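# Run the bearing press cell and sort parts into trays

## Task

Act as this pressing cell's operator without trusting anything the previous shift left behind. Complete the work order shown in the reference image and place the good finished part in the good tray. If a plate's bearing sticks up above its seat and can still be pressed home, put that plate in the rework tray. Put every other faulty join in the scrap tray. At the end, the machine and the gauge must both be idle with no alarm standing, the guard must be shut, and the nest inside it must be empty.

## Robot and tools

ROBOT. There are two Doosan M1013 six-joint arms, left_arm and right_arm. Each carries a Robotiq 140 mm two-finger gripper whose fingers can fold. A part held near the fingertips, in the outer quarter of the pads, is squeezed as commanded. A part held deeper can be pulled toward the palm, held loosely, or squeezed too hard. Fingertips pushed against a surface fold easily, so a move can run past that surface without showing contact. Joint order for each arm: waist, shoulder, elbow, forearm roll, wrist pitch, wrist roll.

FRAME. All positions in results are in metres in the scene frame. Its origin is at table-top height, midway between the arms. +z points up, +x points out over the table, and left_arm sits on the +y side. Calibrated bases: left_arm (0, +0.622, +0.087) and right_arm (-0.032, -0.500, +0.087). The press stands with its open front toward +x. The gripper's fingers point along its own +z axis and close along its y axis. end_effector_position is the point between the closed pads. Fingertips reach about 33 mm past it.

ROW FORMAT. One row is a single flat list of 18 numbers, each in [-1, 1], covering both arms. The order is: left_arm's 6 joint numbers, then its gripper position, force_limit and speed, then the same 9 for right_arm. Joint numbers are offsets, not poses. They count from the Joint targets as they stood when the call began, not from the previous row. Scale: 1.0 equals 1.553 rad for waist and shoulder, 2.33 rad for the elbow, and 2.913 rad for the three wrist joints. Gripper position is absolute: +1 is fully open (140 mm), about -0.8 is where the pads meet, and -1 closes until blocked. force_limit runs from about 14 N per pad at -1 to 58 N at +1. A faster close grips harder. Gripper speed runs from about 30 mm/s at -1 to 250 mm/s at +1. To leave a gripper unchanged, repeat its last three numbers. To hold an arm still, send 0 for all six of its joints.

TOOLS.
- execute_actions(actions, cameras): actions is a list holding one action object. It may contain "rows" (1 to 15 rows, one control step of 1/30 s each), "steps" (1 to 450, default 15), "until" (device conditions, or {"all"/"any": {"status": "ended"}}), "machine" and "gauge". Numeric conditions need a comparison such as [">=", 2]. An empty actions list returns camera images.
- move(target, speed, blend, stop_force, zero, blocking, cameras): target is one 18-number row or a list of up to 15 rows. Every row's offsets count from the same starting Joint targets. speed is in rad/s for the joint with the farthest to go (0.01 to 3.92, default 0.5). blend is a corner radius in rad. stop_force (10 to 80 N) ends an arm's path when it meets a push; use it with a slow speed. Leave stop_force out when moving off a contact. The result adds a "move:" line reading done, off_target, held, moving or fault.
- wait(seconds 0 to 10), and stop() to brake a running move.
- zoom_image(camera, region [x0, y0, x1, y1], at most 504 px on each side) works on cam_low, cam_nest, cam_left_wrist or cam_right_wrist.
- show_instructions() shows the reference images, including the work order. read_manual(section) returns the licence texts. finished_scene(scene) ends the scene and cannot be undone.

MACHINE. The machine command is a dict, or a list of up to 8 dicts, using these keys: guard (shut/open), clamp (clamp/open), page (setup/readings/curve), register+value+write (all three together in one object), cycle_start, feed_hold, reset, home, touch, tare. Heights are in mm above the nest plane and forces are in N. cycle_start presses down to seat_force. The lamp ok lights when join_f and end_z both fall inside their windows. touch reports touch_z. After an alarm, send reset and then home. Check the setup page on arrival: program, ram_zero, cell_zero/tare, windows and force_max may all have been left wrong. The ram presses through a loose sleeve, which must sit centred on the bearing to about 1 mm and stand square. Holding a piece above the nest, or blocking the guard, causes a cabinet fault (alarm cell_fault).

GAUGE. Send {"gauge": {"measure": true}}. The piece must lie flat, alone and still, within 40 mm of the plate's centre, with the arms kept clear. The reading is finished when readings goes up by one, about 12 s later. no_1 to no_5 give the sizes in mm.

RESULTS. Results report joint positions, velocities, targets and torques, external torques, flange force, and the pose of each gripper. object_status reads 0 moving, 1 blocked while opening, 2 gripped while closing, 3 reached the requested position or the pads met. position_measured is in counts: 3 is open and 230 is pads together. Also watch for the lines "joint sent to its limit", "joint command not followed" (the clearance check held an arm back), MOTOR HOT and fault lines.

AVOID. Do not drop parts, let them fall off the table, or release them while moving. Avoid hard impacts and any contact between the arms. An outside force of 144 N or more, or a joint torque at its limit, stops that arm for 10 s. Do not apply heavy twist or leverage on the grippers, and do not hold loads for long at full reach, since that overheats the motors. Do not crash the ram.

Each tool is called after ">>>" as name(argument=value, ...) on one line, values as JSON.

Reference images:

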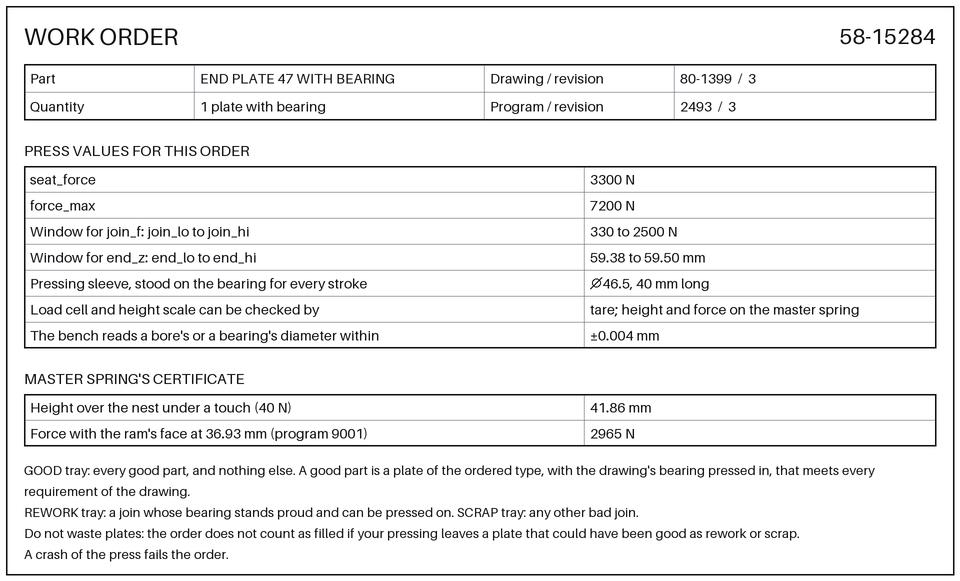

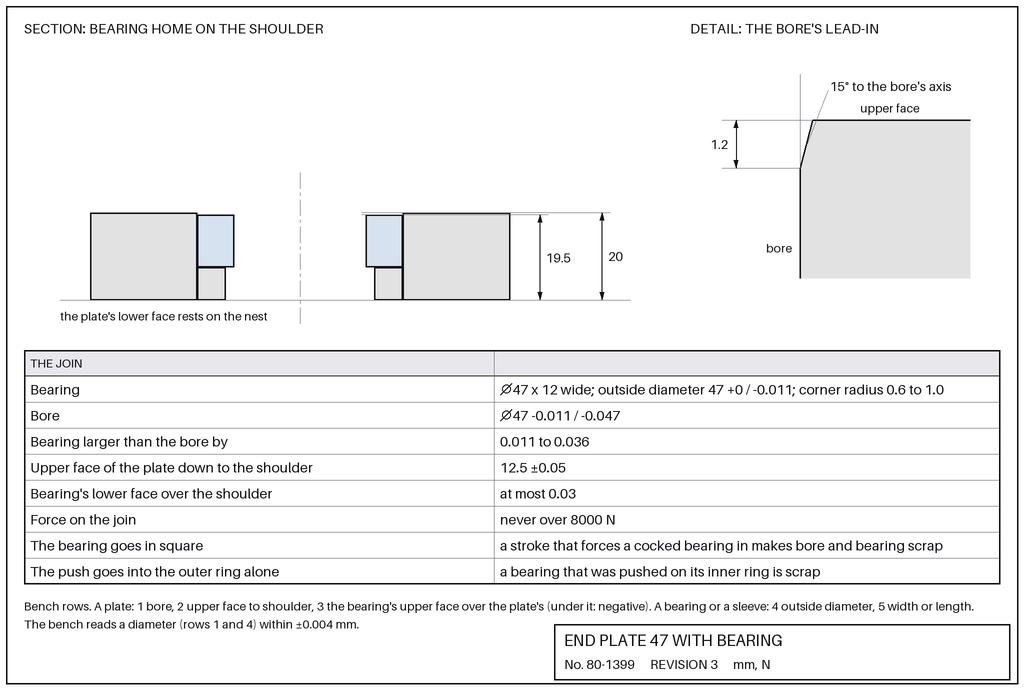

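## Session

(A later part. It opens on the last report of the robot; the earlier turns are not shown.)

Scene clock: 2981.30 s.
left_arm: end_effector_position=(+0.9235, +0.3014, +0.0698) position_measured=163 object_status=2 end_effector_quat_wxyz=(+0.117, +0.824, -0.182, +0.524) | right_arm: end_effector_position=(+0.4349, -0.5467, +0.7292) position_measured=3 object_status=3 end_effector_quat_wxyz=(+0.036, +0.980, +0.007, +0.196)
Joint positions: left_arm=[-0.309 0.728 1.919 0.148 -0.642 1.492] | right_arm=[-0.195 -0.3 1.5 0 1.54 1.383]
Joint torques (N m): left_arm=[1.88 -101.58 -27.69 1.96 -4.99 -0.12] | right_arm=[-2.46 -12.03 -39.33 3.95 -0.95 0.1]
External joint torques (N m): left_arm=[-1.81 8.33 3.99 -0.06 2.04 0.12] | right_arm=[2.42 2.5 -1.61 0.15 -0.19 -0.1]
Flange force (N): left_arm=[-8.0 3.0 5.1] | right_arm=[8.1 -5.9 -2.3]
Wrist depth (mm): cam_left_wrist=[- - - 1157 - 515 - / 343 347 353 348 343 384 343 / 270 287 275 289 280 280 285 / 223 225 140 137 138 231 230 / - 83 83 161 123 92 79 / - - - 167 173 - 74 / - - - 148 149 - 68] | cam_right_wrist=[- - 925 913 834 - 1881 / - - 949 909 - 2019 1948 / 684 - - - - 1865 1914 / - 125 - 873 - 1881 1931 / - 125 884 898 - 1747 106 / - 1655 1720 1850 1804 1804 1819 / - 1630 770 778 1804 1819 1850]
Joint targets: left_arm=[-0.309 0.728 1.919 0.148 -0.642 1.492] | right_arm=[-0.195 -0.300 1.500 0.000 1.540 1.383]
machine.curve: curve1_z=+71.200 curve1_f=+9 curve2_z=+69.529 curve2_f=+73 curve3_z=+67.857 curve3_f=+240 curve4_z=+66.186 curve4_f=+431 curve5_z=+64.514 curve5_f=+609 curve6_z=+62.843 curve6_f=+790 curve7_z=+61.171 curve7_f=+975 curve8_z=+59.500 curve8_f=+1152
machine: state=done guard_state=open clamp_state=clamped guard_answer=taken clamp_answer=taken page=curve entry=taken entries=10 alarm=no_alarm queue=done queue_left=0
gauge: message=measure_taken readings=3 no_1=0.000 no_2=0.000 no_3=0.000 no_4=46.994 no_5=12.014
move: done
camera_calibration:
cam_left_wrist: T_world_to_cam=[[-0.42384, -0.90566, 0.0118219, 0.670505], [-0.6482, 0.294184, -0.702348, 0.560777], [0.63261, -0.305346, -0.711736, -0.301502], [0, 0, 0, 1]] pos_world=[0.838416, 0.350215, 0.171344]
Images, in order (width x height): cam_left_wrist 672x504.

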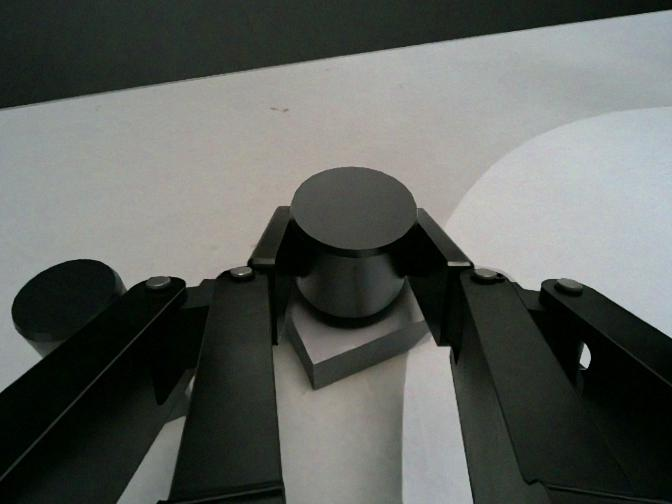

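>>> move(target=[-0.0002,0.01597,-0.00245,-0.00175,-0.00642,0.00196,-1,0.2,-1,0,0,0,0,0,0,1,1,1], speed=0.015, stop_force=12)

Scene clock: 2985.97 s.
left_arm: end_effector_position=(+0.9248, +0.3009, +0.0602) position_measured=163 object_status=2 end_effector_quat_wxyz=(+0.116, +0.824, -0.182, +0.524) | right_arm: end_effector_position=(+0.4349, -0.5467, +0.7292) position_measured=3 object_status=3 end_effector_quat_wxyz=(+0.036, +0.980, +0.007, +0.196)
Joint positions: left_arm=[-0.309 0.744 1.915 0.145 -0.654 1.496] | right_arm=[-0.195 -0.3 1.5 0 1.54 1.383]
Joint torques (N m): left_arm=[1.47 -88.82 -19.41 2.26 -1.02 -0.17] | right_arm=[-2.87 -11.7 -39.28 3.99 -0.92 0.11]
External joint torques (N m): left_arm=[-1.43 -5.23 -3.87 -0.39 -1.94 0.17] | right_arm=[2.81 2.27 -1.57 0.1 -0.21 -0.11]
Flange force (N): left_arm=[4.9 2.8 -0.6] | right_arm=[7.9 -7.1 -2.2]
Wrist depth (mm): cam_left_wrist=[- - - - 1242 474 511 / 309 325 318 336 332 346 311 / 256 259 261 153 264 269 270 / 218 219 140 136 136 218 219 / - 83 - 152 123 92 79 / - - - 158 - - 74 / - - - 139 139 - 68] | cam_right_wrist=[- 877 - - 991 2652 1965 / - - 895 860 978 1834 1965 / 772 - - - - 1733 1948 / 764 125 860 - - 1850 1865 / - 867 - - 937 1850 106 / - 1618 1680 1804 1834 1804 1865 / - 1643 909 786 1761 1789 1775]
Joint targets: left_arm=[-0.309 0.744 1.915 0.145 -0.654 1.496] | right_arm=[-0.195 -0.300 1.500 0.000 1.540 1.383]
machine.curve: curve1_z=+71.200 curve1_f=+9 curve2_z=+69.529 curve2_f=+73 curve3_z=+67.857 curve3_f=+240 curve4_z=+66.186 curve4_f=+431 curve5_z=+64.514 curve5_f=+609 curve6_z=+62.843 curve6_f=+790 curve7_z=+61.171 curve7_f=+975 curve8_z=+59.500 curve8_f=+1152
machine: state=done guard_state=open clamp_state=clamped guard_answer=taken clamp_answer=taken page=curve entry=taken entries=10 alarm=no_alarm queue=done queue_left=0
gauge: message=measure_taken readings=3 no_1=0.000 no_2=0.000 no_3=0.000 no_4=46.994 no_5=12.014
move: contact (left_arm)

>>> execute_actions(actions=[{"rows": [[0,0,0,0,0,0,0.0,0.2,-1,0,0,0,0,0,0,1,1,1]], "steps": 50, "machine": {"clamp": "open", "page": "readings"}}], cameras=["cam_left_wrist"])

Scene clock: 2992.43 s.
left_arm: end_effector_position=(+0.9248, +0.3009, +0.0602) position_measured=129 object_status=3 end_effector_quat_wxyz=(+0.116, +0.824, -0.182, +0.524) | right_arm: end_effector_position=(+0.4349, -0.5467, +0.7292) position_measured=3 object_status=3 end_effector_quat_wxyz=(+0.036, +0.980, +0.007, +0.196)
Joint positions: left_arm=[-0.309 0.744 1.915 0.145 -0.654 1.496] | right_arm=[-0.195 -0.3 1.5 0 1.54 1.383]
Joint torques (N m): left_arm=[1.48 -96.06 -23.99 2.02 -3.04 -0.07] | right_arm=[-2.68 -12.03 -39.26 3.98 -0.96 0.13]
External joint torques (N m): left_arm=[-1.3 2.03 0.67 -0.16 0.09 0.06] | right_arm=[2.64 2.56 -1.6 0.12 -0.17 -0.13]
Flange force (N): left_arm=[-2.5 2.3 1.7] | right_arm=[8.3 -6.4 -2.3]
Wrist depth (mm): cam_left_wrist=[- 1047 - 1264 441 430 - / 323 331 - 333 343 338 349 / 255 258 259 272 256 266 269 / 217 212 131 138 145 218 219 / - 89 171 154 172 85 82 / - - 157 157 158 - - / - - 139 138 139 - -] | cam_right_wrist=[- 933 - - 1539 1948 2116 / - 867 913 - - 1850 1948 / 746 - - - 925 1819 1643 / - 146 - - 933 147 1850 / - 115 - - - 1865 106 / - 1693 1706 1804 1775 1983 - / - 1720 797 1897 1733 2096 -]
Joint targets: left_arm=[-0.309 0.744 1.915 0.145 -0.654 1.496] | right_arm=[-0.195 -0.300 1.500 0.000 1.540 1.383]
machine.readings: force=+0 touch_z=+69.909 join_f=+1123 peak_f=+3635 end_z=+59.438 ok=+1 pos_z=+167.152 cycles=+3
machine: state=idle guard_state=open clamp_state=open guard_answer=taken clamp_answer=taken page=readings entry=taken entries=10 alarm=no_alarm queue=done queue_left=0
gauge: message=measure_taken readings=3 no_1=0.000 no_2=0.000 no_3=0.000 no_4=46.994 no_5=12.014
camera_calibration:
cam_left_wrist: T_world_to_cam=[[-0.42356, -0.905795, 0.0115152, 0.670489], [-0.647961, 0.294061, -0.70262, 0.55487], [0.633043, -0.305063, -0.711472, -0.309917], [0, 0, 0, 1]] pos_world=[0.839717, 0.349616, 0.161644]
Images, in order (width x height): cam_left_wrist 672x504.

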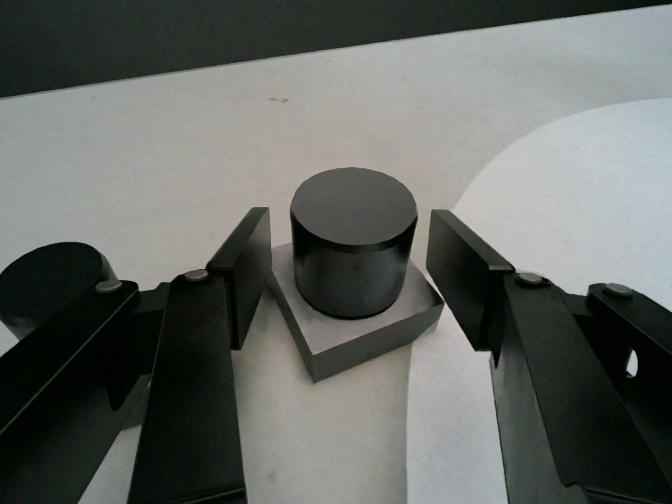

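>>> move(target=[[0.00612,-0.06027,0.04815,0.0036,-0.00697,-0.00058,0.0,0.2,-1,0,0,0,0,0,0,1,1,1],[0.00612,-0.21101,0.09665,0.01356,0.03402,-0.01277,0.0,0.2,-1,0,0,0,0,0,0,1,1,1],[-0.0264,-0.4018,0.12232,0.01356,0.03402,-0.01277,0.0,0.2,-1,0,0,0,0,0,0,1,1,1],[-0.05666,-0.46233,0.14893,0.76862,0.42327,-0.88877,0.0,0.2,-1,0,0,0,0,0,0,1,1,1],[-0.05686,-0.33381,0.14901,0.7689,0.42314,-0.88843,0.0,0.2,-1,0,0,0,0,0,0,1,1,1]], speed=[0.12,0.4,0.5,0.8,0.4], blend=[0.01,0.04,0.03,0.03,0])

Scene clock: 3008.70 s.
left_arm: end_effector_position=(+0.7508, +0.4545, +0.2599) position_measured=129 object_status=3 end_effector_quat_wxyz=(+0.000, +0.844, +0.000, +0.537) | right_arm: end_effector_position=(+0.4349, -0.5467, +0.7292) position_measured=3 object_status=3 end_effector_quat_wxyz=(+0.036, +0.980, +0.007, +0.196)
Joint positions: left_arm=[-0.397 0.225 2.263 2.384 0.578 -1.092] | right_arm=[-0.195 -0.3 1.5 0 1.54 1.383]
Joint torques (N m): left_arm=[1.96 -54.21 -32.18 -1.16 2.46 -0.07] | right_arm=[-2.82 -12.08 -39.37 3.96 -0.93 0.08]
External joint torques (N m): left_arm=[-1.96 0 1.25 -0.02 0.15 0.07] | right_arm=[2.75 2.5 -1.65 0.14 -0.2 -0.08]
Flange force (N): left_arm=[-2.3 3.3 -3.2] | right_arm=[8.4 -6.9 -2.4]
Wrist depth (mm): cam_left_wrist=[405 433 1235 1341 1170 - - / 459 486 - 1496 1691 - 1409 / 503 535 - 593 623 621 621 / 465 532 132 420 145 115 516 / - 89 412 424 413 85 82 / - - 375 315 373 - - / - - 322 310 327 - -] | cam_right_wrist=[- - - 961 - 2001 1897 / - - - 929 974 1931 1897 / 744 - 847 945 970 1865 1881 / 754 - 945 - - 1834 1881 / - 116 937 898 - 1881 106 / - 1693 1733 1733 1775 - - / - 1667 789 744 1865 1931 1865]
Joint targets: left_arm=[-0.397 0.225 2.263 2.384 0.578 -1.092] | right_arm=[-0.195 -0.300 1.500 0.000 1.540 1.383]
machine.readings: force=+0 touch_z=+69.909 join_f=+1123 peak_f=+3635 end_z=+59.438 ok=+1 pos_z=+167.152 cycles=+3
machine: state=idle guard_state=open clamp_state=open guard_answer=taken clamp_answer=taken page=readings entry=taken entries=10 alarm=no_alarm queue=done queue_left=0
gauge: message=measure_taken readings=3 no_1=0.000 no_2=0.000 no_3=0.000 no_4=46.994 no_5=12.014
move: done

>>> move(target=[[0.16774,0.09099,-0.10202,0.86687,0.19519,-0.44919,0.6,0.2,0,0,0,0,0,0,0,1,1,1],[-0.0508,0.22189,-0.14107,0.75568,0.11946,-0.40796,0.6,0.2,0,0,0,0,0,0,0,1,1,1],[-0.04894,0.2405,-0.13854,0.74779,0.12176,-0.39341,0.6,0.2,0,0,0,0,0,0,0,1,1,1]], speed=[0.6,0.25,0.05], blend=[0.03,0,0], cameras=["cam_nest","cam_left_wrist"])

Scene clock: 3023.83 s.
left_arm: end_effector_position=(+0.6000, +0.0289, +0.1512) position_measured=53 object_status=3 end_effector_quat_wxyz=(+0.380, +0.596, -0.597, +0.380) | right_arm: end_effector_position=(+0.4349, -0.5467, +0.7292) position_measured=3 object_status=3 end_effector_quat_wxyz=(+0.036, +0.980, +0.007, +0.196)
Joint positions: left_arm=[-0.473 0.599 1.94 4.563 0.933 -2.238] | right_arm=[-0.195 -0.3 1.5 0 1.54 1.383]
Joint torques (N m): left_arm=[1.98 -81.44 -22.68 -1.83 2.17 -0.24] | right_arm=[-2.53 -11.74 -39.29 4.01 -0.95 0.09]
External joint torques (N m): left_arm=[-1.94 0.45 0.6 0 0.13 0.24] | right_arm=[2.52 2.13 -1.71 0.1 -0.18 -0.08]
Flange force (N): left_arm=[-0.3 2.4 2.3] | right_arm=[7.8 -6.3 -2.5]
Wrist depth (mm): cam_left_wrist=[- - 833 763 698 3282 193 / 529 546 300 307 557 309 192 / 242 245 249 181 243 254 213 / 208 133 146 148 149 140 192 / - 112 162 125 133 131 96 / - 145 122 126 123 152 - / - 131 131 102 102 133 -] | cam_right_wrist=[953 863 945 933 880 1948 2001 / - - - 965 933 1881 1965 / 679 - - - - 1914 1914 / - 125 - - 909 147 2001 / - 124 - - - 1789 106 / - 1775 1618 1747 1747 1850 1834 / - 1680 772 778 1667 1804 1865]
Joint targets: left_arm=[-0.473 0.599 1.940 4.563 0.933 -2.238] | right_arm=[-0.195 -0.300 1.500 0.000 1.540 1.383]
machine.readings: force=+0 touch_z=+69.909 join_f=+1123 peak_f=+3635 end_z=+59.438 ok=+1 pos_z=+167.152 cycles=+3
machine: state=idle guard_state=open clamp_state=open guard_answer=taken clamp_answer=taken page=readings entry=taken entries=10 alarm=no_alarm queue=done queue_left=0
gauge: message=measure_taken readings=3 no_1=0.000 no_2=0.000 no_3=0.000 no_4=46.994 no_5=12.014
move: done
camera_calibration:
cam_left_wrist: T_world_to_cam=[[-0.999939, 0.00264128, 0.0107251, 0.605185], [-0.00566648, 0.710811, -0.70336, 0.0910241], [-0.00948126, -0.703378, -0.710753, 0.274375], [0, 0, 0, 1]] pos_world=[0.608265, 0.12669, 0.252545]
Images, in order (width x height): cam_nest 672x504, cam_left_wrist 672x504.

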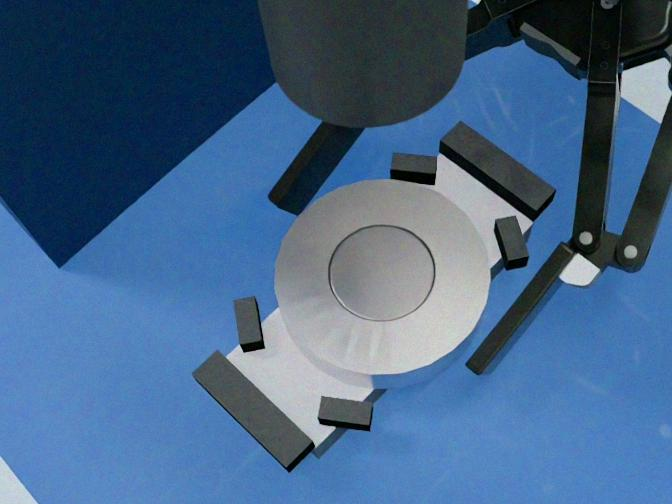

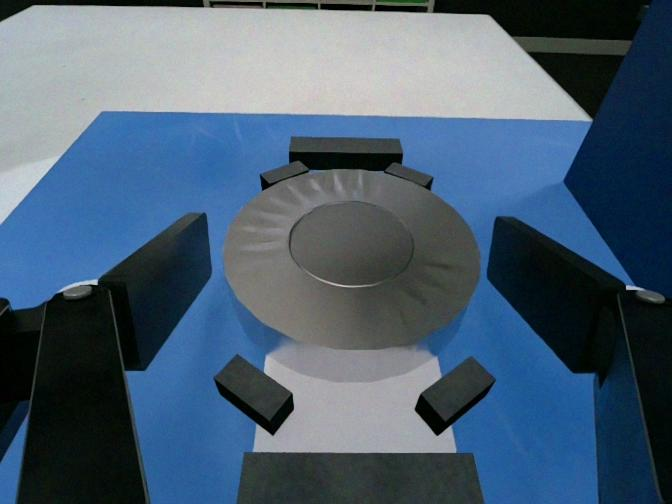

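Grip the plate.

>>> execute_actions(actions=[{"rows": [[0,0,0,0,0,0,-1,0.2,-1,0,0,0,0,0,0,1,1,1]], "steps": 90}])

Scene clock: 3028.93 s.
left_arm: end_effector_position=(+0.6000, +0.0289, +0.1511) position_measured=86 object_status=2 end_effector_quat_wxyz=(+0.380, +0.596, -0.597, +0.380) | right_arm: end_effector_position=(+0.4349, -0.5467, +0.7292) position_measured=3 object_status=3 end_effector_quat_wxyz=(+0.036, +0.980, +0.007, +0.196)
Joint positions: left_arm=[-0.473 0.599 1.94 4.563 0.933 -2.238] | right_arm=[-0.195 -0.3 1.5 0 1.54 1.383]
Joint torques (N m): left_arm=[-3.33 -75.58 -21.29 -0.81 1.47 -0.23] | right_arm=[-2.57 -11.68 -39.28 3.98 -0.96 0.14]
External joint torques (N m): left_arm=[3.38 -5.11 -0.71 -1.01 0.83 0.23] | right_arm=[2.54 2.07 -1.73 0.13 -0.18 -0.14]
Flange force (N): left_arm=[2.5 2.2 -7.7] | right_arm=[7.7 -6.2 -2.6]
Wrist depth (mm): cam_left_wrist=[- 716 780 - - - 183 / - 532 296 306 301 313 193 / - 248 246 180 244 267 193 / 200 200 146 148 149 128 192 / - 89 134 125 134 113 85 / - - 121 126 123 148 - / - - 131 102 102 137 -] | cam_right_wrist=[- - 1074 - - 1850 1931 / 762 - 877 - 853 1819 1914 / 746 786 891 - 856 1834 1897 / - 125 - 913 917 1850 130 / - 125 847 - 898 1804 106 / - 1733 1720 1655 1720 - - / - 1643 770 744 1775 1865 -]
Joint targets: left_arm=[-0.473 0.599 1.940 4.563 0.933 -2.238] | right_arm=[-0.195 -0.300 1.500 0.000 1.540 1.383]
machine.readings: force=+0 touch_z=+69.909 join_f=+1123 peak_f=+3635 end_z=+59.438 ok=+1 pos_z=+167.152 cycles=+3
machine: state=idle guard_state=open clamp_state=open guard_answer=taken clamp_answer=taken page=readings entry=taken entries=10 alarm=no_alarm queue=done queue_left=0
gauge: message=measure_taken readings=3 no_1=0.000 no_2=0.000 no_3=0.000 no_4=46.994 no_5=12.014

>>> move(target=[[-0.00187,-0.01893,-0.00253,0.00766,-0.0023,-0.01456,-1,0.2,-1,0,0,0,0,0,0,1,1,1],[0.00637,-0.05055,-0.00283,0.0241,-0.00148,-0.03622,-1,0.2,-1,0,0,0,0,0,0,1,1,1],[0.21668,-0.14984,0.03661,0.11885,0.07333,-0.05578,-1,0.2,-1,0,0,0,0,0,0,1,1,1],[0.04874,-0.24044,0.13828,-0.74775,-0.12166,0.39341,-1,0.2,-1,0,0,0,0,0,0,1,1,1]], speed=[0.06,0.12,0.3,0.6], blend=[0.01,0.02,0.05,0], cameras=["cam_nest","cam_left_wrist"])

Scene clock: 3046.30 s.
left_arm: end_effector_position=(+0.7511, +0.4542, +0.2602) position_measured=86 object_status=2 end_effector_quat_wxyz=(+0.000, +0.843, +0.000, +0.537) | right_arm: end_effector_position=(+0.4349, -0.5467, +0.7292) position_measured=3 object_status=3 end_effector_quat_wxyz=(+0.036, +0.980, +0.007, +0.196)
Joint positions: left_arm=[-0.398 0.225 2.262 2.385 0.578 -1.092] | right_arm=[-0.195 -0.3 1.5 0 1.54 1.383]
Joint torques (N m): left_arm=[1.69 -58.17 -34.83 -0.96 3.62 -0.18] | right_arm=[-2.67 -11.72 -39.37 3.97 -0.93 0.08]
External joint torques (N m): left_arm=[-1.62 4 3.91 -0.23 -1.01 0.18] | right_arm=[2.62 2.21 -1.52 0.12 -0.2 -0.08]
Flange force (N): left_arm=[-6.8 2.8 0.2] | right_arm=[7.6 -6.6 -2.2]
Wrist depth (mm): cam_left_wrist=[405 465 1264 - 1242 - 1023 / 462 486 - 1466 1409 - - / 544 557 614 173 - 616 - / 501 507 146 148 149 122 517 / - 89 132 125 133 112 85 / - - 360 301 365 - - / - - 325 308 320 - -] | cam_right_wrist=[873 974 929 974 898 1931 1914 / 789 970 - 929 917 1819 1897 / 729 - - 909 - 1865 2116 / 764 - 921 953 - 1834 1965 / - 116 - - - 1789 106 / - 1733 1761 1931 1720 1789 - / - 1583 812 767 1747 1865 -]
Joint targets: left_arm=[-0.398 0.225 2.262 2.385 0.578 -1.092] | right_arm=[-0.195 -0.300 1.500 0.000 1.540 1.383]
machine.readings: force=+0 touch_z=+69.909 join_f=+1123 peak_f=+3635 end_z=+59.438 ok=+1 pos_z=+167.152 cycles=+3
machine: state=idle guard_state=open clamp_state=open guard_answer=taken clamp_answer=taken page=readings entry=taken entries=10 alarm=no_alarm queue=done queue_left=0
gauge: message=measure_taken readings=3 no_1=0.000 no_2=0.000 no_3=0.000 no_4=46.994 no_5=12.014
move: done
camera_calibration:
cam_left_wrist: T_world_to_cam=[[-0.00207774, -0.999937, 0.0110119, 0.459812], [-0.710765, -0.00626939, -0.703401, 0.721561], [0.703426, -0.00928835, -0.710707, -0.198308], [0, 0, 0, 1]] pos_world=[0.65331, 0.462465, 0.361545]
Images, in order (width x height): cam_nest 672x504, cam_left_wrist 672x504.

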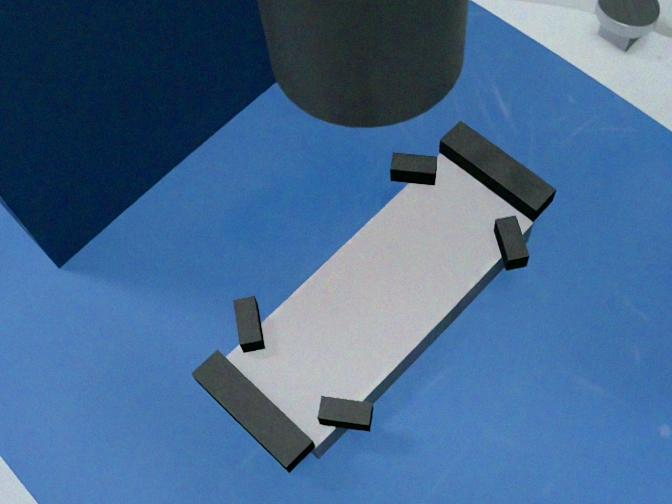

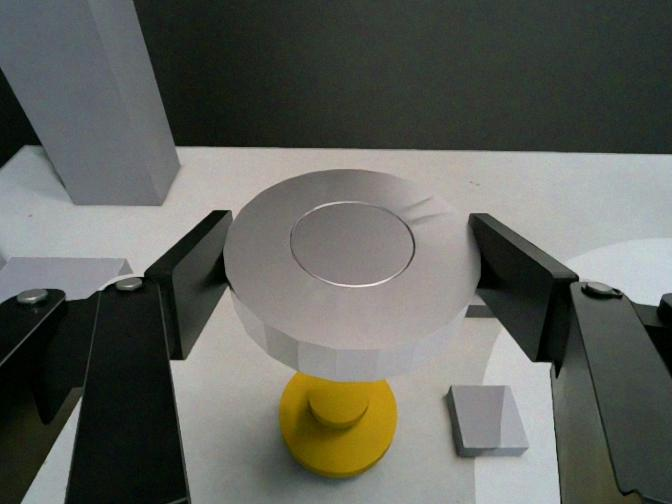

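>>> move(target=[[0.15196,0.3018,-0.17176,-0.19512,0.1058,0.05307,-1,0.2,-1,0,0,0,0,0,0,1,1,1],[0.15196,0.34314,-0.17313,-0.17878,0.11174,0.02726,-1,0.2,-1,0,0,0,0,0,0,1,1,1]], speed=[0.3,0.08], blend=[0.01,0], cameras=["cam_left_wrist"])

Scene clock: 3058.53 s.
left_arm: end_effector_position=(+0.9128, +0.7343, +0.0661) position_measured=86 object_status=2 end_effector_quat_wxyz=(-0.206, +0.779, +0.323, +0.497) | right_arm: end_effector_position=(+0.4349, -0.5467, +0.7292) position_measured=3 object_status=3 end_effector_quat_wxyz=(+0.036, +0.980, +0.007, +0.196)
Joint positions: left_arm=[-0.162 0.758 1.859 1.864 0.904 -1.012] | right_arm=[-0.195 -0.3 1.5 0 1.54 1.383]
Joint torques (N m): left_arm=[2.3 -104.28 -29.36 1.15 3.45 -0.33] | right_arm=[-2.57 -11.83 -39.37 4 -0.97 0.14]
External joint torques (N m): left_arm=[-2.17 5.69 2.74 -0.57 -0.96 0.33] | right_arm=[2.53 2.14 -1.7 0.12 -0.17 -0.14]
Flange force (N): left_arm=[-7.0 2.2 0.5] | right_arm=[7.8 -6.1 -2.5]
Wrist depth (mm): cam_left_wrist=[2715 2971 - - - 236 204 / 2339 - 188 354 311 258 220 / - - 191 180 266 267 257 / 216 - 146 148 149 143 230 / - 89 134 125 134 113 85 / - - 138 135 142 166 - / - - 125 122 142 146 -] | cam_right_wrist=[870 891 913 - - 1931 2019 / - - 933 970 - 1865 2001 / 692 - - 909 - 1931 1948 / - 125 895 898 957 - 1819 / - 117 884 913 - 1850 106 / - 1775 1572 1655 1834 - - / - 1693 1680 1914 1761 1834 -]
Joint targets: left_arm=[-0.162 0.758 1.859 1.864 0.904 -1.012] | right_arm=[-0.195 -0.300 1.500 0.000 1.540 1.383]
machine.readings: force=+0 touch_z=+69.909 join_f=+1123 peak_f=+3635 end_z=+59.438 ok=+1 pos_z=+167.152 cycles=+3
machine: state=idle guard_state=open clamp_state=open guard_answer=taken clamp_answer=taken page=readings entry=taken entries=10 alarm=no_alarm queue=done queue_left=0
gauge: message=measure_taken readings=3 no_1=0.000 no_2=0.000 no_3=0.000 no_4=46.994 no_5=12.014
move: done
camera_calibration:
cam_left_wrist: T_world_to_cam=[[0.706564, -0.707581, 0.00976304, -0.119055], [-0.497605, -0.506605, -0.704089, 0.874553], [0.503146, 0.492626, -0.710045, -0.633171], [0, 0, 0, 1]] pos_world=[0.83788, 0.670728, 0.167345]
Images, in order (width x height): cam_left_wrist 672x504.

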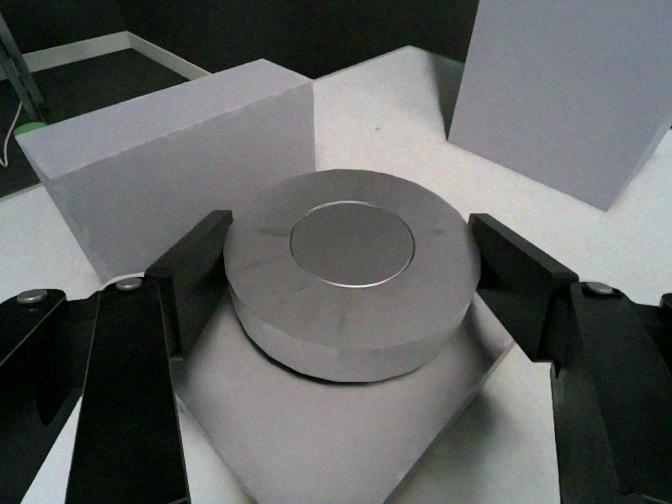

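>>> move(target=[0,0.01307,-0.0006,0.00529,0.00172,-0.00841,-1,0.2,-1,0,0,0,0,0,0,1,1,1], speed=0.018, stop_force=15)

>>> execute_actions(actions=[{"rows": [[0,0,0,0,0,0,0.6,0.2,-1,0,0,0,0,0,0,1,1,1]], "steps": 45}])

Scene clock: 3065.63 s.
left_arm: end_effector_position=(+0.9131, +0.7342, +0.0568) position_measured=86 object_status=2 end_effector_quat_wxyz=(-0.206, +0.779, +0.323, +0.497) | right_arm: end_effector_position=(+0.4349, -0.5467, +0.7292) position_measured=3 object_status=3 end_effector_quat_wxyz=(+0.036, +0.980, +0.007, +0.196)
Joint positions: left_arm=[-0.162 0.772 1.858 1.875 0.908 -1.029] | right_arm=[-0.195 -0.3 1.5 0 1.54 1.383]
Joint torques (N m): left_arm=[3.51 -83.14 -21.21 -0.72 -2.77 0.72] | right_arm=[-2.63 -11.81 -39.3 3.97 -0.93 0.06]
External joint torques (N m): left_arm=[-3.57 -15.88 -5 1.28 5.28 -0.72] | right_arm=[2.54 2.41 -1.53 0.12 -0.2 -0.06]
Flange force (N): left_arm=[12.4 -1.8 -16.3] | right_arm=[7.9 -6.4 -2.2]
Wrist depth (mm): cam_left_wrist=[2527 - - - - 235 203 / - - - 319 319 257 220 / - - - 180 262 263 245 / 209 - 146 148 148 143 208 / - 89 134 125 134 113 85 / - - 132 129 133 153 - / - - 119 117 134 - -] | cam_right_wrist=[- 867 856 - 949 1914 1931 / - 786 - - 987 2019 1655 / 756 - - - - 1834 1747 / - - - 873 965 1865 1789 / - 873 - 877 - 1804 106 / - 1706 1693 1761 1789 1819 - / - 1655 786 780 1834 1804 -]
Joint targets: left_arm=[-0.162 0.772 1.858 1.875 0.908 -1.029] | right_arm=[-0.195 -0.300 1.500 0.000 1.540 1.383]
machine.readings: force=+0 touch_z=+69.909 join_f=+1123 peak_f=+3635 end_z=+59.438 ok=+1 pos_z=+167.152 cycles=+3
machine: state=idle guard_state=open clamp_state=open guard_answer=taken clamp_answer=taken page=readings entry=taken entries=10 alarm=no_alarm queue=done queue_left=0
gauge: message=measure_taken readings=3 no_1=0.000 no_2=0.000 no_3=0.000 no_4=46.994 no_5=12.014
move: contact (left_arm)

Scene clock: 3067.33 s.
left_arm: end_effector_position=(+0.9131, +0.7342, +0.0568) position_measured=53 object_status=3 end_effector_quat_wxyz=(-0.206, +0.779, +0.323, +0.497) | right_arm: end_effector_position=(+0.4349, -0.5467, +0.7292) position_measured=3 object_status=3 end_effector_quat_wxyz=(+0.036, +0.980, +0.007, +0.196)
Joint positions: left_arm=[-0.161 0.772 1.858 1.875 0.908 -1.029] | right_arm=[-0.195 -0.3 1.5 0 1.54 1.383]
Joint torques (N m): left_arm=[2.01 -100.87 -27.08 0.64 2.4 -0.07] | right_arm=[-2.67 -11.81 -39.35 3.97 -0.95 0.16]
External joint torques (N m): left_arm=[-1.9 2.06 1.02 -0.09 0.11 0.06] | right_arm=[2.59 2.31 -1.58 0.12 -0.19 -0.16]
Flange force (N): left_arm=[-3.6 1.4 -1.2] | right_arm=[7.9 -6.3 -2.3]
Wrist depth (mm): cam_left_wrist=[2314 2499 - 1538 397 237 204 / - - - 335 318 258 220 / - - - 180 261 262 244 / 209 122 146 148 149 141 216 / - 111 139 125 134 122 97 / - 147 131 129 129 152 - / - 136 119 117 133 137 -] | cam_right_wrist=[- - - 933 983 1965 2096 / - - 917 - - 1881 1881 / 712 - 902 843 - 1914 1948 / - - - 902 941 1865 1834 / - 124 - 937 - 1834 106 / - 1706 1761 1693 1948 1789 1834 / - 1706 945 941 1789 1789 1865]
Joint targets: left_arm=[-0.162 0.772 1.858 1.875 0.908 -1.029] | right_arm=[-0.195 -0.300 1.500 0.000 1.540 1.383]
machine.readings: force=+0 touch_z=+69.909 join_f=+1123 peak_f=+3635 end_z=+59.438 ok=+1 pos_z=+167.152 cycles=+3
machine: state=idle guard_state=open clamp_state=open guard_answer=taken clamp_answer=taken page=readings entry=taken entries=10 alarm=no_alarm queue=done queue_left=0
gauge: message=measure_taken readings=3 no_1=0.000 no_2=0.000 no_3=0.000 no_4=46.994 no_5=12.014

>>> move(target=[[0,-0.05042,0.00163,-0.02005,-0.00748,0.03144,0.6,0.2,-1,0,0,0,0,0,0,1,1,1],[-0.15151,-0.35184,0.17348,0.17501,-0.11308,-0.02163,0.6,0.2,-1,0,0,0,0,0,0,1,1,1]], speed=[0.1,0.35], blend=[0.01,0])

>>> execute_actions(actions=[{"gauge": {"measure": true}, "machine": {"guard": "shut"}, "steps": 420, "until": {"gauge": {"readings": ["=", 4]}}}], cameras=["cam_left_wrist"])

Scene clock: 3077.70 s.
left_arm: end_effector_position=(+0.7514, +0.4547, +0.2601) position_measured=53 object_status=3 end_effector_quat_wxyz=(+0.000, +0.843, +0.001, +0.537) | right_arm: end_effector_position=(+0.4349, -0.5467, +0.7292) position_measured=3 object_status=3 end_effector_quat_wxyz=(+0.036, +0.980, +0.007, +0.196)
Joint positions: left_arm=[-0.397 0.226 2.262 2.384 0.578 -1.092] | right_arm=[-0.195 -0.3 1.5 0 1.54 1.383]
Joint torques (N m): left_arm=[2.47 -53.52 -31.46 -1.36 2.49 -0.14] | right_arm=[-2.44 -11.52 -39.28 4.02 -0.93 0.09]
External joint torques (N m): left_arm=[-2.4 -0.58 0.42 0.15 0.11 0.14] | right_arm=[2.37 2.07 -1.59 0.07 -0.2 -0.09]
Flange force (N): left_arm=[-1.0 3.9 -3.4] | right_arm=[7.4 -5.9 -2.3]
Wrist depth (mm): cam_left_wrist=[406 432 - - - - - / 461 482 1286 - - - 1538 / 554 547 - 583 586 649 - / 431 122 413 517 531 130 476 / - 112 413 406 432 115 96 / - 365 366 318 395 378 - / - 326 326 308 324 314 -] | cam_right_wrist=[902 - - - 937 1881 1819 / - - 895 - - 1881 2001 / 741 - - - 891 1914 1931 / - - - - - 1897 1931 / - 134 - - 937 1789 106 / - 1706 1761 1897 1643 1834 1819 / - 1693 1733 812 1789 1865 1850]
Joint targets: left_arm=[-0.397 0.226 2.262 2.384 0.578 -1.092] | right_arm=[-0.195 -0.300 1.500 0.000 1.540 1.383]
machine.readings: force=+0 touch_z=+69.909 join_f=+1123 peak_f=+3635 end_z=+59.438 ok=+1 pos_z=+167.152 cycles=+3
machine: state=idle guard_state=open clamp_state=open guard_answer=taken clamp_answer=taken page=readings entry=taken entries=10 alarm=no_alarm queue=done queue_left=0
gauge: message=measure_taken readings=3 no_1=0.000 no_2=0.000 no_3=0.000 no_4=46.994 no_5=12.014
move: done

Scene clock: 3089.90 s.
left_arm: end_effector_position=(+0.7514, +0.4547, +0.2602) position_measured=53 object_status=3 end_effector_quat_wxyz=(+0.000, +0.843, +0.000, +0.537) | right_arm: end_effector_position=(+0.4349, -0.5467, +0.7292) position_measured=3 object_status=3 end_effector_quat_wxyz=(+0.036, +0.980, +0.007, +0.196)
Joint positions: left_arm=[-0.397 0.226 2.262 2.384 0.578 -1.092] | right_arm=[-0.195 -0.3 1.5 0 1.54 1.383]
Joint torques (N m): left_arm=[1.83 -55.22 -32.1 -1.18 2.49 -0.1] | right_arm=[-2.58 -12.17 -39.19 3.92 -0.95 0.15]
External joint torques (N m): left_arm=[-1.8 1.15 1.14 -0.02 0.11 0.1] | right_arm=[2.55 2.53 -1.87 0.19 -0.19 -0.14]
Flange force (N): left_arm=[-3.2 3.5 -1.0] | right_arm=[8.7 -6.0 -2.8]
Wrist depth (mm): cam_left_wrist=[402 470 1195 1189 1242 1215 - / 461 491 - - - - - / 544 557 - - 609 635 611 / 514 121 405 420 493 141 516 / - 112 409 424 429 115 96 / - 368 369 320 383 380 - / - 324 324 309 321 - -] | cam_right_wrist=[- - 840 - - 1897 1983 / - 965 887 - 917 1881 1948 / 746 - - 853 909 1897 1747 / - 146 873 - - 1914 1931 / - 117 860 - - 1775 106 / - - 1720 1804 1819 1897 - / - 1693 1931 751 1775 1881 -]
Joint targets: left_arm=[-0.397 0.226 2.262 2.384 0.578 -1.092] | right_arm=[-0.195 -0.300 1.500 0.000 1.540 1.383]
Tool commands: left_gripper/position=+0.6 left_gripper/force_limit=+0.2 left_gripper/speed=-1.0 right_gripper/position=+1.0 right_gripper/force_limit=+1.0 right_gripper/speed=+1.0
machine.readings: force=+0 touch_z=+69.909 join_f=+1123 peak_f=+3635 end_z=+59.438 ok=+1 pos_z=+167.152 cycles=+3
machine: state=idle guard_state=shut clamp_state=open guard_answer=taken clamp_answer=taken page=readings entry=taken entries=10 alarm=no_alarm queue=done queue_left=0
gauge: message=measure_taken readings=4 no_1=0.000 no_2=0.000 no_3=-0.512 no_4=0.000 no_5=0.000
camera_calibration:
cam_left_wrist: T_world_to_cam=[[-0.00101786, -0.999932, 0.0116524, 0.459286], [-0.710823, -0.00747251, -0.703331, 0.722275], [0.70337, -0.0089987, -0.710767, -0.198521], [0, 0, 0, 1]] pos_world=[0.653511, 0.462865, 0.361545]
Images, in order (width x height): cam_left_wrist 672x504.

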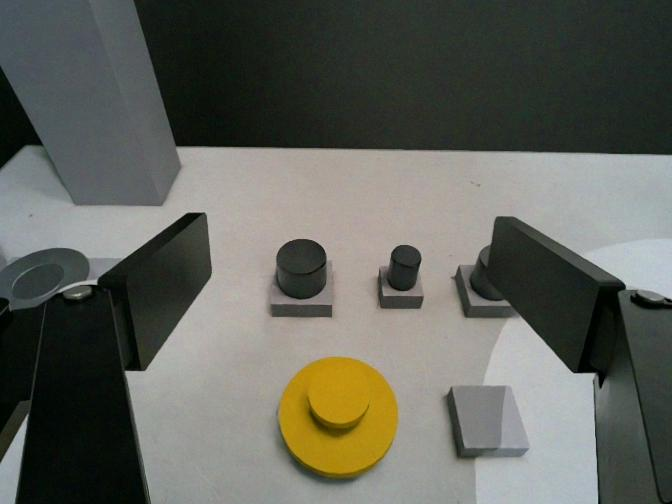

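>>> move(target=[[0.15132,0.30116,-0.17176,-0.19478,0.1058,0.05307,0.6,0.2,-1,0,0,0,0,0,0,1,1,1],[0.15132,0.35158,-0.17339,-0.17473,0.11329,0.02163,0.6,0.2,-1,0,0,0,0,0,0,1,1,1]], speed=[0.35,0.08], blend=[0,0])

>>> execute_actions(actions=[{"rows": [[0,0,0,0,0,0,-1,0.2,-1,0,0,0,0,0,0,1,1,1]], "steps": 90}], cameras=["cam_left_wrist"])

Scene clock: 3110.20 s.
left_arm: end_effector_position=(+0.9132, +0.7340, +0.0574) position_measured=53 object_status=3 end_effector_quat_wxyz=(-0.206, +0.779, +0.322, +0.497) | right_arm: end_effector_position=(+0.4349, -0.5467, +0.7292) position_measured=3 object_status=3 end_effector_quat_wxyz=(+0.036, +0.980, +0.007, +0.196)
Joint positions: left_arm=[-0.162 0.772 1.858 1.875 0.908 -1.029] | right_arm=[-0.195 -0.3 1.5 0 1.54 1.383]
Joint torques (N m): left_arm=[2.24 -100.72 -26.83 0.67 2.26 -0.2] | right_arm=[-2.71 -11.57 -39.3 3.94 -0.94 0.14]
External joint torques (N m): left_arm=[-2.14 1.61 0.71 -0.12 0.25 0.19] | right_arm=[2.68 2 -1.65 0.16 -0.2 -0.14]
Flange force (N): left_arm=[-2.9 2.0 -1.7] | right_arm=[7.5 -6.6 -2.4]
Wrist depth (mm): cam_left_wrist=[3383 3097 - 1538 1222 235 203 / - - - - 321 260 219 / - - - 181 263 260 250 / - 121 148 149 149 141 209 / - 112 140 126 134 122 96 / - 147 132 128 134 153 - / - 137 119 117 132 138 -] | cam_right_wrist=[- - - - 913 1931 2019 / - - - - 917 1789 1948 / 756 - - 983 - 1850 1931 / - 126 - - 987 1775 - / - 116 827 880 - 1914 106 / - 1706 1761 - 1761 1865 1881 / - 1706 786 772 1747 1834 1804]
Joint targets: left_arm=[-0.162 0.772 1.858 1.875 0.908 -1.029] | right_arm=[-0.195 -0.300 1.500 0.000 1.540 1.383]
machine.readings: force=+0 touch_z=+69.909 join_f=+1123 peak_f=+3635 end_z=+59.438 ok=+1 pos_z=+167.152 cycles=+3
machine: state=idle guard_state=shut clamp_state=open guard_answer=taken clamp_answer=taken page=readings entry=taken entries=10 alarm=no_alarm queue=done queue_left=0
gauge: message=measure_taken readings=4 no_1=0.000 no_2=0.000 no_3=-0.512 no_4=0.000 no_5=0.000
move: done

Scene clock: 3113.40 s.
left_arm: end_effector_position=(+0.9132, +0.7340, +0.0573) position_measured=86 object_status=2 end_effector_quat_wxyz=(-0.206, +0.779, +0.322, +0.497) | right_arm: end_effector_position=(+0.4349, -0.5467, +0.7292) position_measured=3 object_status=3 end_effector_quat_wxyz=(+0.036, +0.980, +0.007, +0.196)
Joint positions: left_arm=[-0.162 0.772 1.858 1.875 0.908 -1.029] | right_arm=[-0.195 -0.3 1.5 0 1.54 1.383]
Joint torques (N m): left_arm=[7.28 -88.47 -25.68 0.07 -0.6 0.29] | right_arm=[-2.74 -11.71 -39.26 3.96 -0.97 0.13]
External joint torques (N m): left_arm=[-7.17 -10.53 -0.53 0.48 3.12 -0.3] | right_arm=[2.69 2.24 -1.62 0.13 -0.17 -0.12]
Flange force (N): left_arm=[5.5 -1.4 -19.4] | right_arm=[7.9 -6.6 -2.4]
Wrist depth (mm): cam_left_wrist=[2819 2499 1879 - - 233 204 / - - - 334 320 267 220 / - - - 181 261 262 244 / 210 - 148 149 150 143 216 / - 89 134 126 134 113 85 / - - 132 130 133 153 - / - - 119 117 134 - -] | cam_right_wrist=[818 925 933 921 983 1897 1948 / - - 870 856 - 1931 1850 / 726 - - - - 1914 1914 / - 125 - - - 1897 1881 / - 125 - - - 1914 106 / - 1720 1680 1655 1834 1804 1881 / - 1680 906 770 1983 1747 -]
Joint targets: left_arm=[-0.162 0.772 1.858 1.875 0.908 -1.029] | right_arm=[-0.195 -0.300 1.500 0.000 1.540 1.383]
machine.readings: force=+0 touch_z=+69.909 join_f=+1123 peak_f=+3635 end_z=+59.438 ok=+1 pos_z=+167.152 cycles=+3
machine: state=idle guard_state=shut clamp_state=open guard_answer=taken clamp_answer=taken page=readings entry=taken entries=10 alarm=no_alarm queue=done queue_left=0
gauge: message=measure_taken readings=4 no_1=0.000 no_2=0.000 no_3=-0.512 no_4=0.000 no_5=0.000
camera_calibration:
cam_left_wrist: T_world_to_cam=[[0.705766, -0.708368, 0.0104553, -0.118238], [-0.496994, -0.505578, -0.705258, 0.867221], [0.504868, 0.492551, -0.708874, -0.641022], [0, 0, 0, 1]] pos_world=[0.838082, 0.670428, 0.158447]
Images, in order (width x height): cam_left_wrist 672x504.

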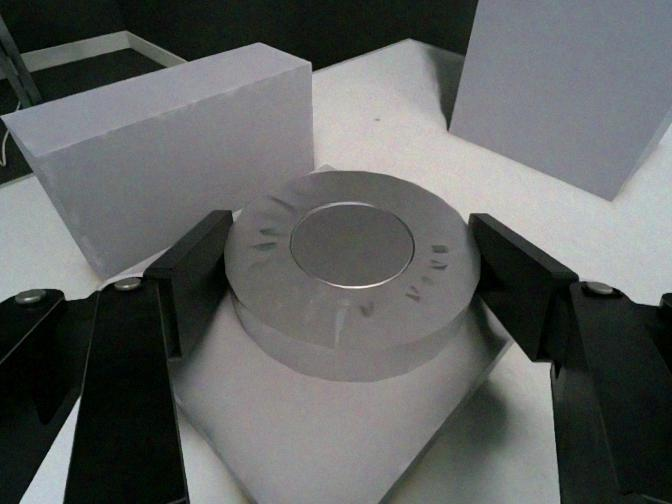

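>>> move(target=[[0,-0.05042,0.00163,-0.02005,-0.00748,0.03144,-1,0.2,-1,0,0,0,0,0,0,1,1,1],[-0.15151,-0.35184,0.17348,0.17501,-0.11308,-0.02163,-1,0.2,-1,0,0,0,0,0,0,1,1,1],[-0.2141,-0.12312,0.03871,-0.33251,0.19835,-0.00642,-1,0.2,-1,0,0,0,0,0,0,1,1,1]], speed=[0.08,0.35,0.5], blend=[0.01,0.05,0], cameras=["cam_left_wrist","cam_low"])

Scene clock: 3127.63 s.
left_arm: end_effector_position=(+0.5901, +0.6214, +0.1608) position_measured=86 object_status=2 end_effector_quat_wxyz=(-0.380, +0.596, +0.596, +0.380) | right_arm: end_effector_position=(+0.4349, -0.5467, +0.7292) position_measured=3 object_status=3 end_effector_quat_wxyz=(+0.036, +0.980, +0.007, +0.196)
Joint positions: left_arm=[-0.494 0.58 1.948 0.907 1.486 -1.048] | right_arm=[-0.195 -0.3 1.5 0 1.54 1.383]
Joint torques (N m): left_arm=[1.86 -86.88 -27.55 3.93 3.58 -0.16] | right_arm=[-2.79 -11.96 -39.22 3.97 -0.99 0.12]
External joint torques (N m): left_arm=[-1.8 3.84 1.72 -0.92 -1.04 0.15] | right_arm=[2.7 2.47 -1.73 0.13 -0.14 -0.12]
Flange force (N): left_arm=[-7.0 -1.7 0.5] | right_arm=[8.5 -6.6 -2.6]
Wrist depth (mm): cam_left_wrist=[3141 3012 2819 2971 3141 3141 - / 2499 2527 2443 2587 2587 2499 - / 435 421 416 182 436 431 - / 358 359 148 149 149 132 356 / - 89 134 126 134 112 85 / - - 263 257 259 - - / - - 231 232 232 - -] | cam_right_wrist=[- - 913 925 983 1881 2057 / - - - - 1005 1914 1965 / - - 953 - 978 1965 1897 / - 125 847 - - 1914 1897 / - 870 - - - 1819 106 / - 1761 1775 1667 1775 1881 1850 / - 1680 1733 806 1789 1834 1819]
Joint targets: left_arm=[-0.494 0.580 1.948 0.907 1.486 -1.048] | right_arm=[-0.195 -0.300 1.500 0.000 1.540 1.383]
machine.readings: force=+0 touch_z=+69.909 join_f=+1123 peak_f=+3635 end_z=+59.438 ok=+1 pos_z=+167.152 cycles=+3
machine: state=idle guard_state=shut clamp_state=open guard_answer=taken clamp_answer=taken page=readings entry=taken entries=10 alarm=no_alarm queue=done queue_left=0
gauge: message=measure_taken readings=4 no_1=0.000 no_2=0.000 no_3=-0.512 no_4=0.000 no_5=0.000
move: done
camera_calibration:
cam_left_wrist: T_world_to_cam=[[0.999931, -0.00179684, 0.0115781, -0.58389], [0.00686794, -0.710721, -0.70344, 0.552478], [0.00949279, 0.703471, -0.71066, -0.187502], [0, 0, 0, 1]] pos_world=[0.581835, 0.523511, 0.262145]
Images, in order (width x height): cam_low 672x504, cam_left_wrist 672x504.

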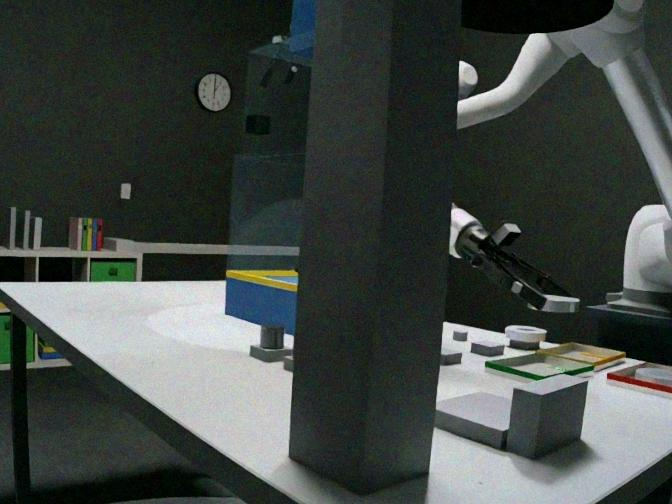

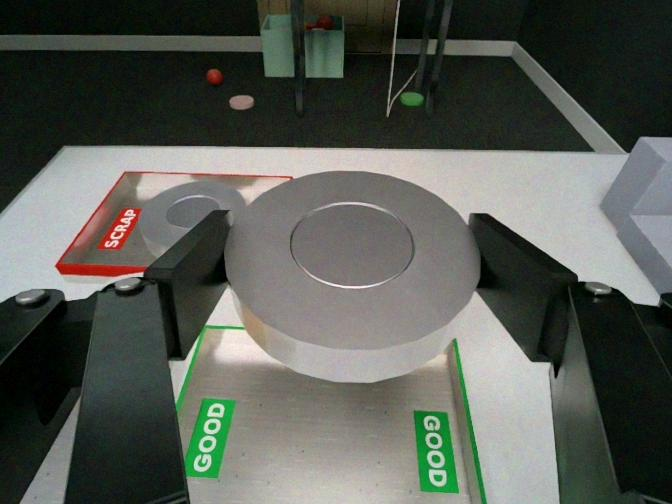

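>>> move(target=[[-0.02016,-0.00206,0.00361,-0.00848,0.00378,-0.00487,-1,0.2,-1,0,0,0,0,0,0,1,1,1],[-0.02016,0.11507,0.00378,-0.00203,-0.03557,-0.05393,-1,0.2,-1,0,0,0,0,0,0,1,1,1]], speed=[0.08,0.1], blend=[0.01,0], cameras=["cam_left_wrist","cam_low"])

Scene clock: 3145.50 s.
left_arm: end_effector_position=(+0.5767, +0.6053, +0.0402) position_measured=86 object_status=2 end_effector_quat_wxyz=(-0.380, +0.597, +0.596, +0.380) | right_arm: end_effector_position=(+0.4349, -0.5467, +0.7292) position_measured=3 object_status=3 end_effector_quat_wxyz=(+0.036, +0.980, +0.007, +0.196)
Joint positions: left_arm=[-0.526 0.759 1.957 0.901 1.383 -1.205] | right_arm=[-0.195 -0.3 1.5 0 1.54 1.383]
Joint torques (N m): left_arm=[2.39 -94.6 -20.04 2.72 3.82 -0.12] | right_arm=[-2.71 -11.89 -39.36 3.99 -0.97 0.1]
External joint torques (N m): left_arm=[-2.23 3.46 0.84 -0.57 -1.08 0.12] | right_arm=[2.69 2.34 -1.59 0.11 -0.17 -0.1]
Flange force (N): left_arm=[-6.8 -1.8 -0.3] | right_arm=[8.0 -6.7 -2.3]
Wrist depth (mm): cam_left_wrist=[3012 345 2681 2587 2499 2748 - / 284 264 272 301 305 306 311 / 207 223 210 182 212 228 237 / 184 173 148 149 150 142 194 / - 89 134 125 134 112 85 / - - 136 133 137 138 - / - - 117 118 118 118 -] | cam_right_wrist=[933 1043 - - - 2001 1914 / - - - - - 1914 1965 / 741 870 - - - 1865 1914 / - 125 895 898 945 1897 130 / - 116 - - - 1834 106 / - 1706 1667 - 1804 1761 1881 / - 1655 1693 1572 1706 1881 1881]
Joint targets: left_arm=[-0.526 0.759 1.957 0.901 1.383 -1.205] | right_arm=[-0.195 -0.300 1.500 0.000 1.540 1.383]
machine.readings: force=+0 touch_z=+69.909 join_f=+1123 peak_f=+3635 end_z=+59.438 ok=+1 pos_z=+167.152 cycles=+3
machine: state=idle guard_state=shut clamp_state=open guard_answer=taken clamp_answer=taken page=readings entry=taken entries=10 alarm=no_alarm queue=done queue_left=0
gauge: message=measure_taken readings=4 no_1=0.000 no_2=0.000 no_3=-0.512 no_4=0.000 no_5=0.000
move: done
camera_calibration:
cam_left_wrist: T_world_to_cam=[[0.999946, -0.00200581, 0.0102335, -0.568933], [0.0057761, -0.71051, -0.703663, 0.456837], [0.00868242, 0.703684, -0.71046, -0.261432], [0, 0, 0, 1]] pos_world=[0.568533, 0.507411, 0.141545]
Images, in order (width x height): cam_low 672x504, cam_left_wrist 672x504.

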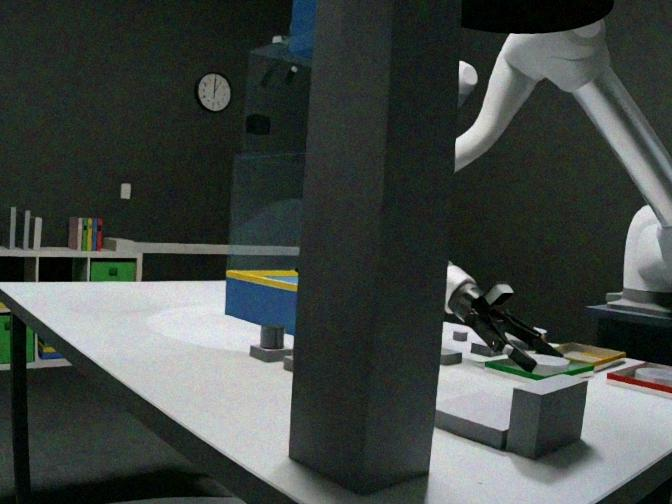

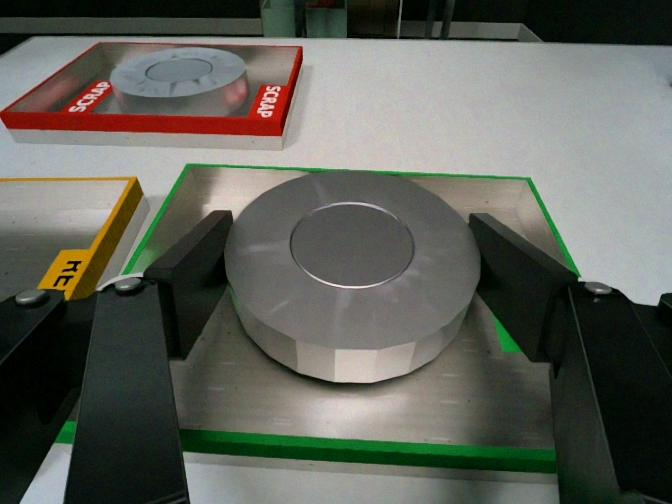

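>>> move(target=[0,0.01848,-0.00159,0.00137,-0.00556,-0.0069,-1,0.2,-1,0,0,0,0,0,0,1,1,1], speed=0.018, stop_force=15)

>>> execute_actions(actions=[{"rows": [[0,0,0,0,0,0,0.6,0.2,-1,0,0,0,0,0,0,1,1,1]], "steps": 50}], cameras=["cam_left_wrist"])

Scene clock: 3159.73 s.
left_arm: end_effector_position=(+0.5768, +0.6052, +0.0328) position_measured=86 object_status=2 end_effector_quat_wxyz=(-0.380, +0.597, +0.596, +0.380) | right_arm: end_effector_position=(+0.4349, -0.5467, +0.7292) position_measured=3 object_status=3 end_effector_quat_wxyz=(+0.036, +0.980, +0.007, +0.196)
Joint positions: left_arm=[-0.526 0.771 1.955 0.903 1.376 -1.213] | right_arm=[-0.195 -0.3 1.5 0 1.54 1.383]
Joint torques (N m): left_arm=[4.44 -84.07 -18.47 1.7 -2.48 0.69] | right_arm=[-2.52 -12.03 -39.26 3.97 -0.93 0.09]
External joint torques (N m): left_arm=[-4.29 -7.54 -0.34 0.4 5.23 -0.69] | right_arm=[2.46 2.47 -1.7 0.13 -0.2 -0.08]
Flange force (N): left_arm=[11.2 -5.6 -12.9] | right_arm=[8.3 -6.0 -2.5]
Wrist depth (mm): cam_left_wrist=[396 337 337 373 409 389 1759 / 252 253 250 287 289 292 279 / 197 201 209 182 203 207 227 / 156 166 148 149 149 142 183 / - 89 139 125 134 113 85 / - - 129 127 130 131 - / - - 113 111 111 104 -] | cam_right_wrist=[- 909 - - 937 2057 1834 / - 898 929 - 853 1881 1948 / 754 812 1043 - 929 1948 1881 / - 125 - - - 1834 1865 / - 860 809 - 949 1804 106 / - 1667 1680 1618 1789 1865 - / - 1550 945 786 1761 1834 -]
Joint targets: left_arm=[-0.526 0.771 1.955 0.903 1.376 -1.213] | right_arm=[-0.195 -0.300 1.500 0.000 1.540 1.383]
machine.readings: force=+0 touch_z=+69.909 join_f=+1123 peak_f=+3635 end_z=+59.438 ok=+1 pos_z=+167.152 cycles=+3
machine: state=idle guard_state=shut clamp_state=open guard_answer=taken clamp_answer=taken page=readings entry=taken entries=10 alarm=no_alarm queue=done queue_left=0
gauge: message=measure_taken readings=4 no_1=0.000 no_2=0.000 no_3=-0.512 no_4=0.000 no_5=0.000
move: contact (left_arm); left_arm: the shoulder is farthest, 0.017 rad from its target

Scene clock: 3161.60 s.
left_arm: end_effector_position=(+0.5768, +0.6053, +0.0328) position_measured=53 object_status=3 end_effector_quat_wxyz=(-0.380, +0.597, +0.596, +0.380) | right_arm: end_effector_position=(+0.4349, -0.5467, +0.7292) position_measured=3 object_status=3 end_effector_quat_wxyz=(+0.036, +0.980, +0.007, +0.196)
Joint positions: left_arm=[-0.526 0.771 1.955 0.903 1.376 -1.213] | right_arm=[-0.195 -0.3 1.5 0 1.54 1.383]
Joint torques (N m): left_arm=[2.22 -93.48 -19.56 2.2 2.66 -0.13] | right_arm=[-2.38 -11.91 -39.34 3.96 -0.96 0.15]
External joint torques (N m): left_arm=[-2.11 2.03 0.76 -0.11 0.08 0.13] | right_arm=[2.35 2.39 -1.6 0.14 -0.17 -0.14]
Flange force (N): left_arm=[-3.8 -1.7 -1.4] | right_arm=[7.9 -5.6 -2.3]
Wrist depth (mm): cam_left_wrist=[395 302 338 406 413 405 - / 251 252 248 284 289 291 277 / 195 195 206 182 202 206 226 / 160 133 148 149 149 141 177 / - 111 140 125 133 122 96 / - 128 129 127 130 130 - / - 113 113 111 111 104 -] | cam_right_wrist=[- 1028 870 - 1693 1931 1965 / - 913 921 - - 1850 1931 / - - - - 895 1914 1881 / - 125 - 895 884 1931 1865 / - 118 - - 884 1897 106 / - 1667 1819 1720 1819 1819 1865 / - 1706 780 741 1775 1680 1897]
Joint targets: left_arm=[-0.526 0.771 1.955 0.903 1.376 -1.213] | right_arm=[-0.195 -0.300 1.500 0.000 1.540 1.383]
machine.readings: force=+0 touch_z=+69.909 join_f=+1123 peak_f=+3635 end_z=+59.438 ok=+1 pos_z=+167.152 cycles=+3
machine: state=idle guard_state=shut clamp_state=open guard_answer=taken clamp_answer=taken page=readings entry=taken entries=10 alarm=no_alarm queue=done queue_left=0
gauge: message=measure_taken readings=4 no_1=0.000 no_2=0.000 no_3=-0.512 no_4=0.000 no_5=0.000
camera_calibration:
cam_left_wrist: T_world_to_cam=[[0.999943, -0.00207889, 0.0104438, -0.568948], [0.00587218, -0.710512, -0.703661, 0.451575], [0.00888331, 0.703682, -0.710459, -0.266803], [0, 0, 0, 1]] pos_world=[0.568634, 0.507411, 0.134145]
Images, in order (width x height): cam_left_wrist 672x504.

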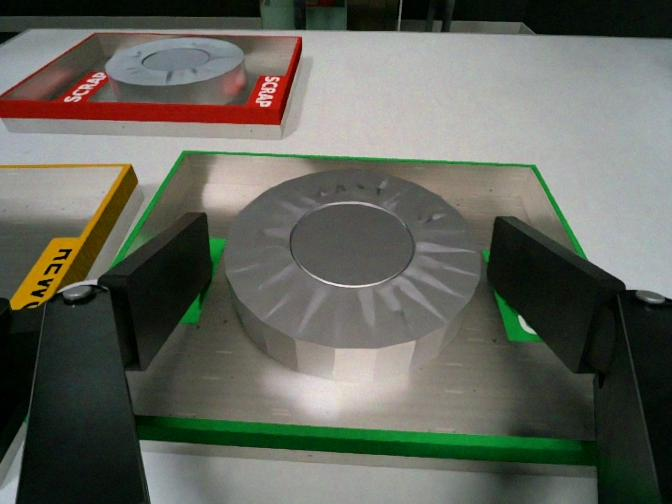

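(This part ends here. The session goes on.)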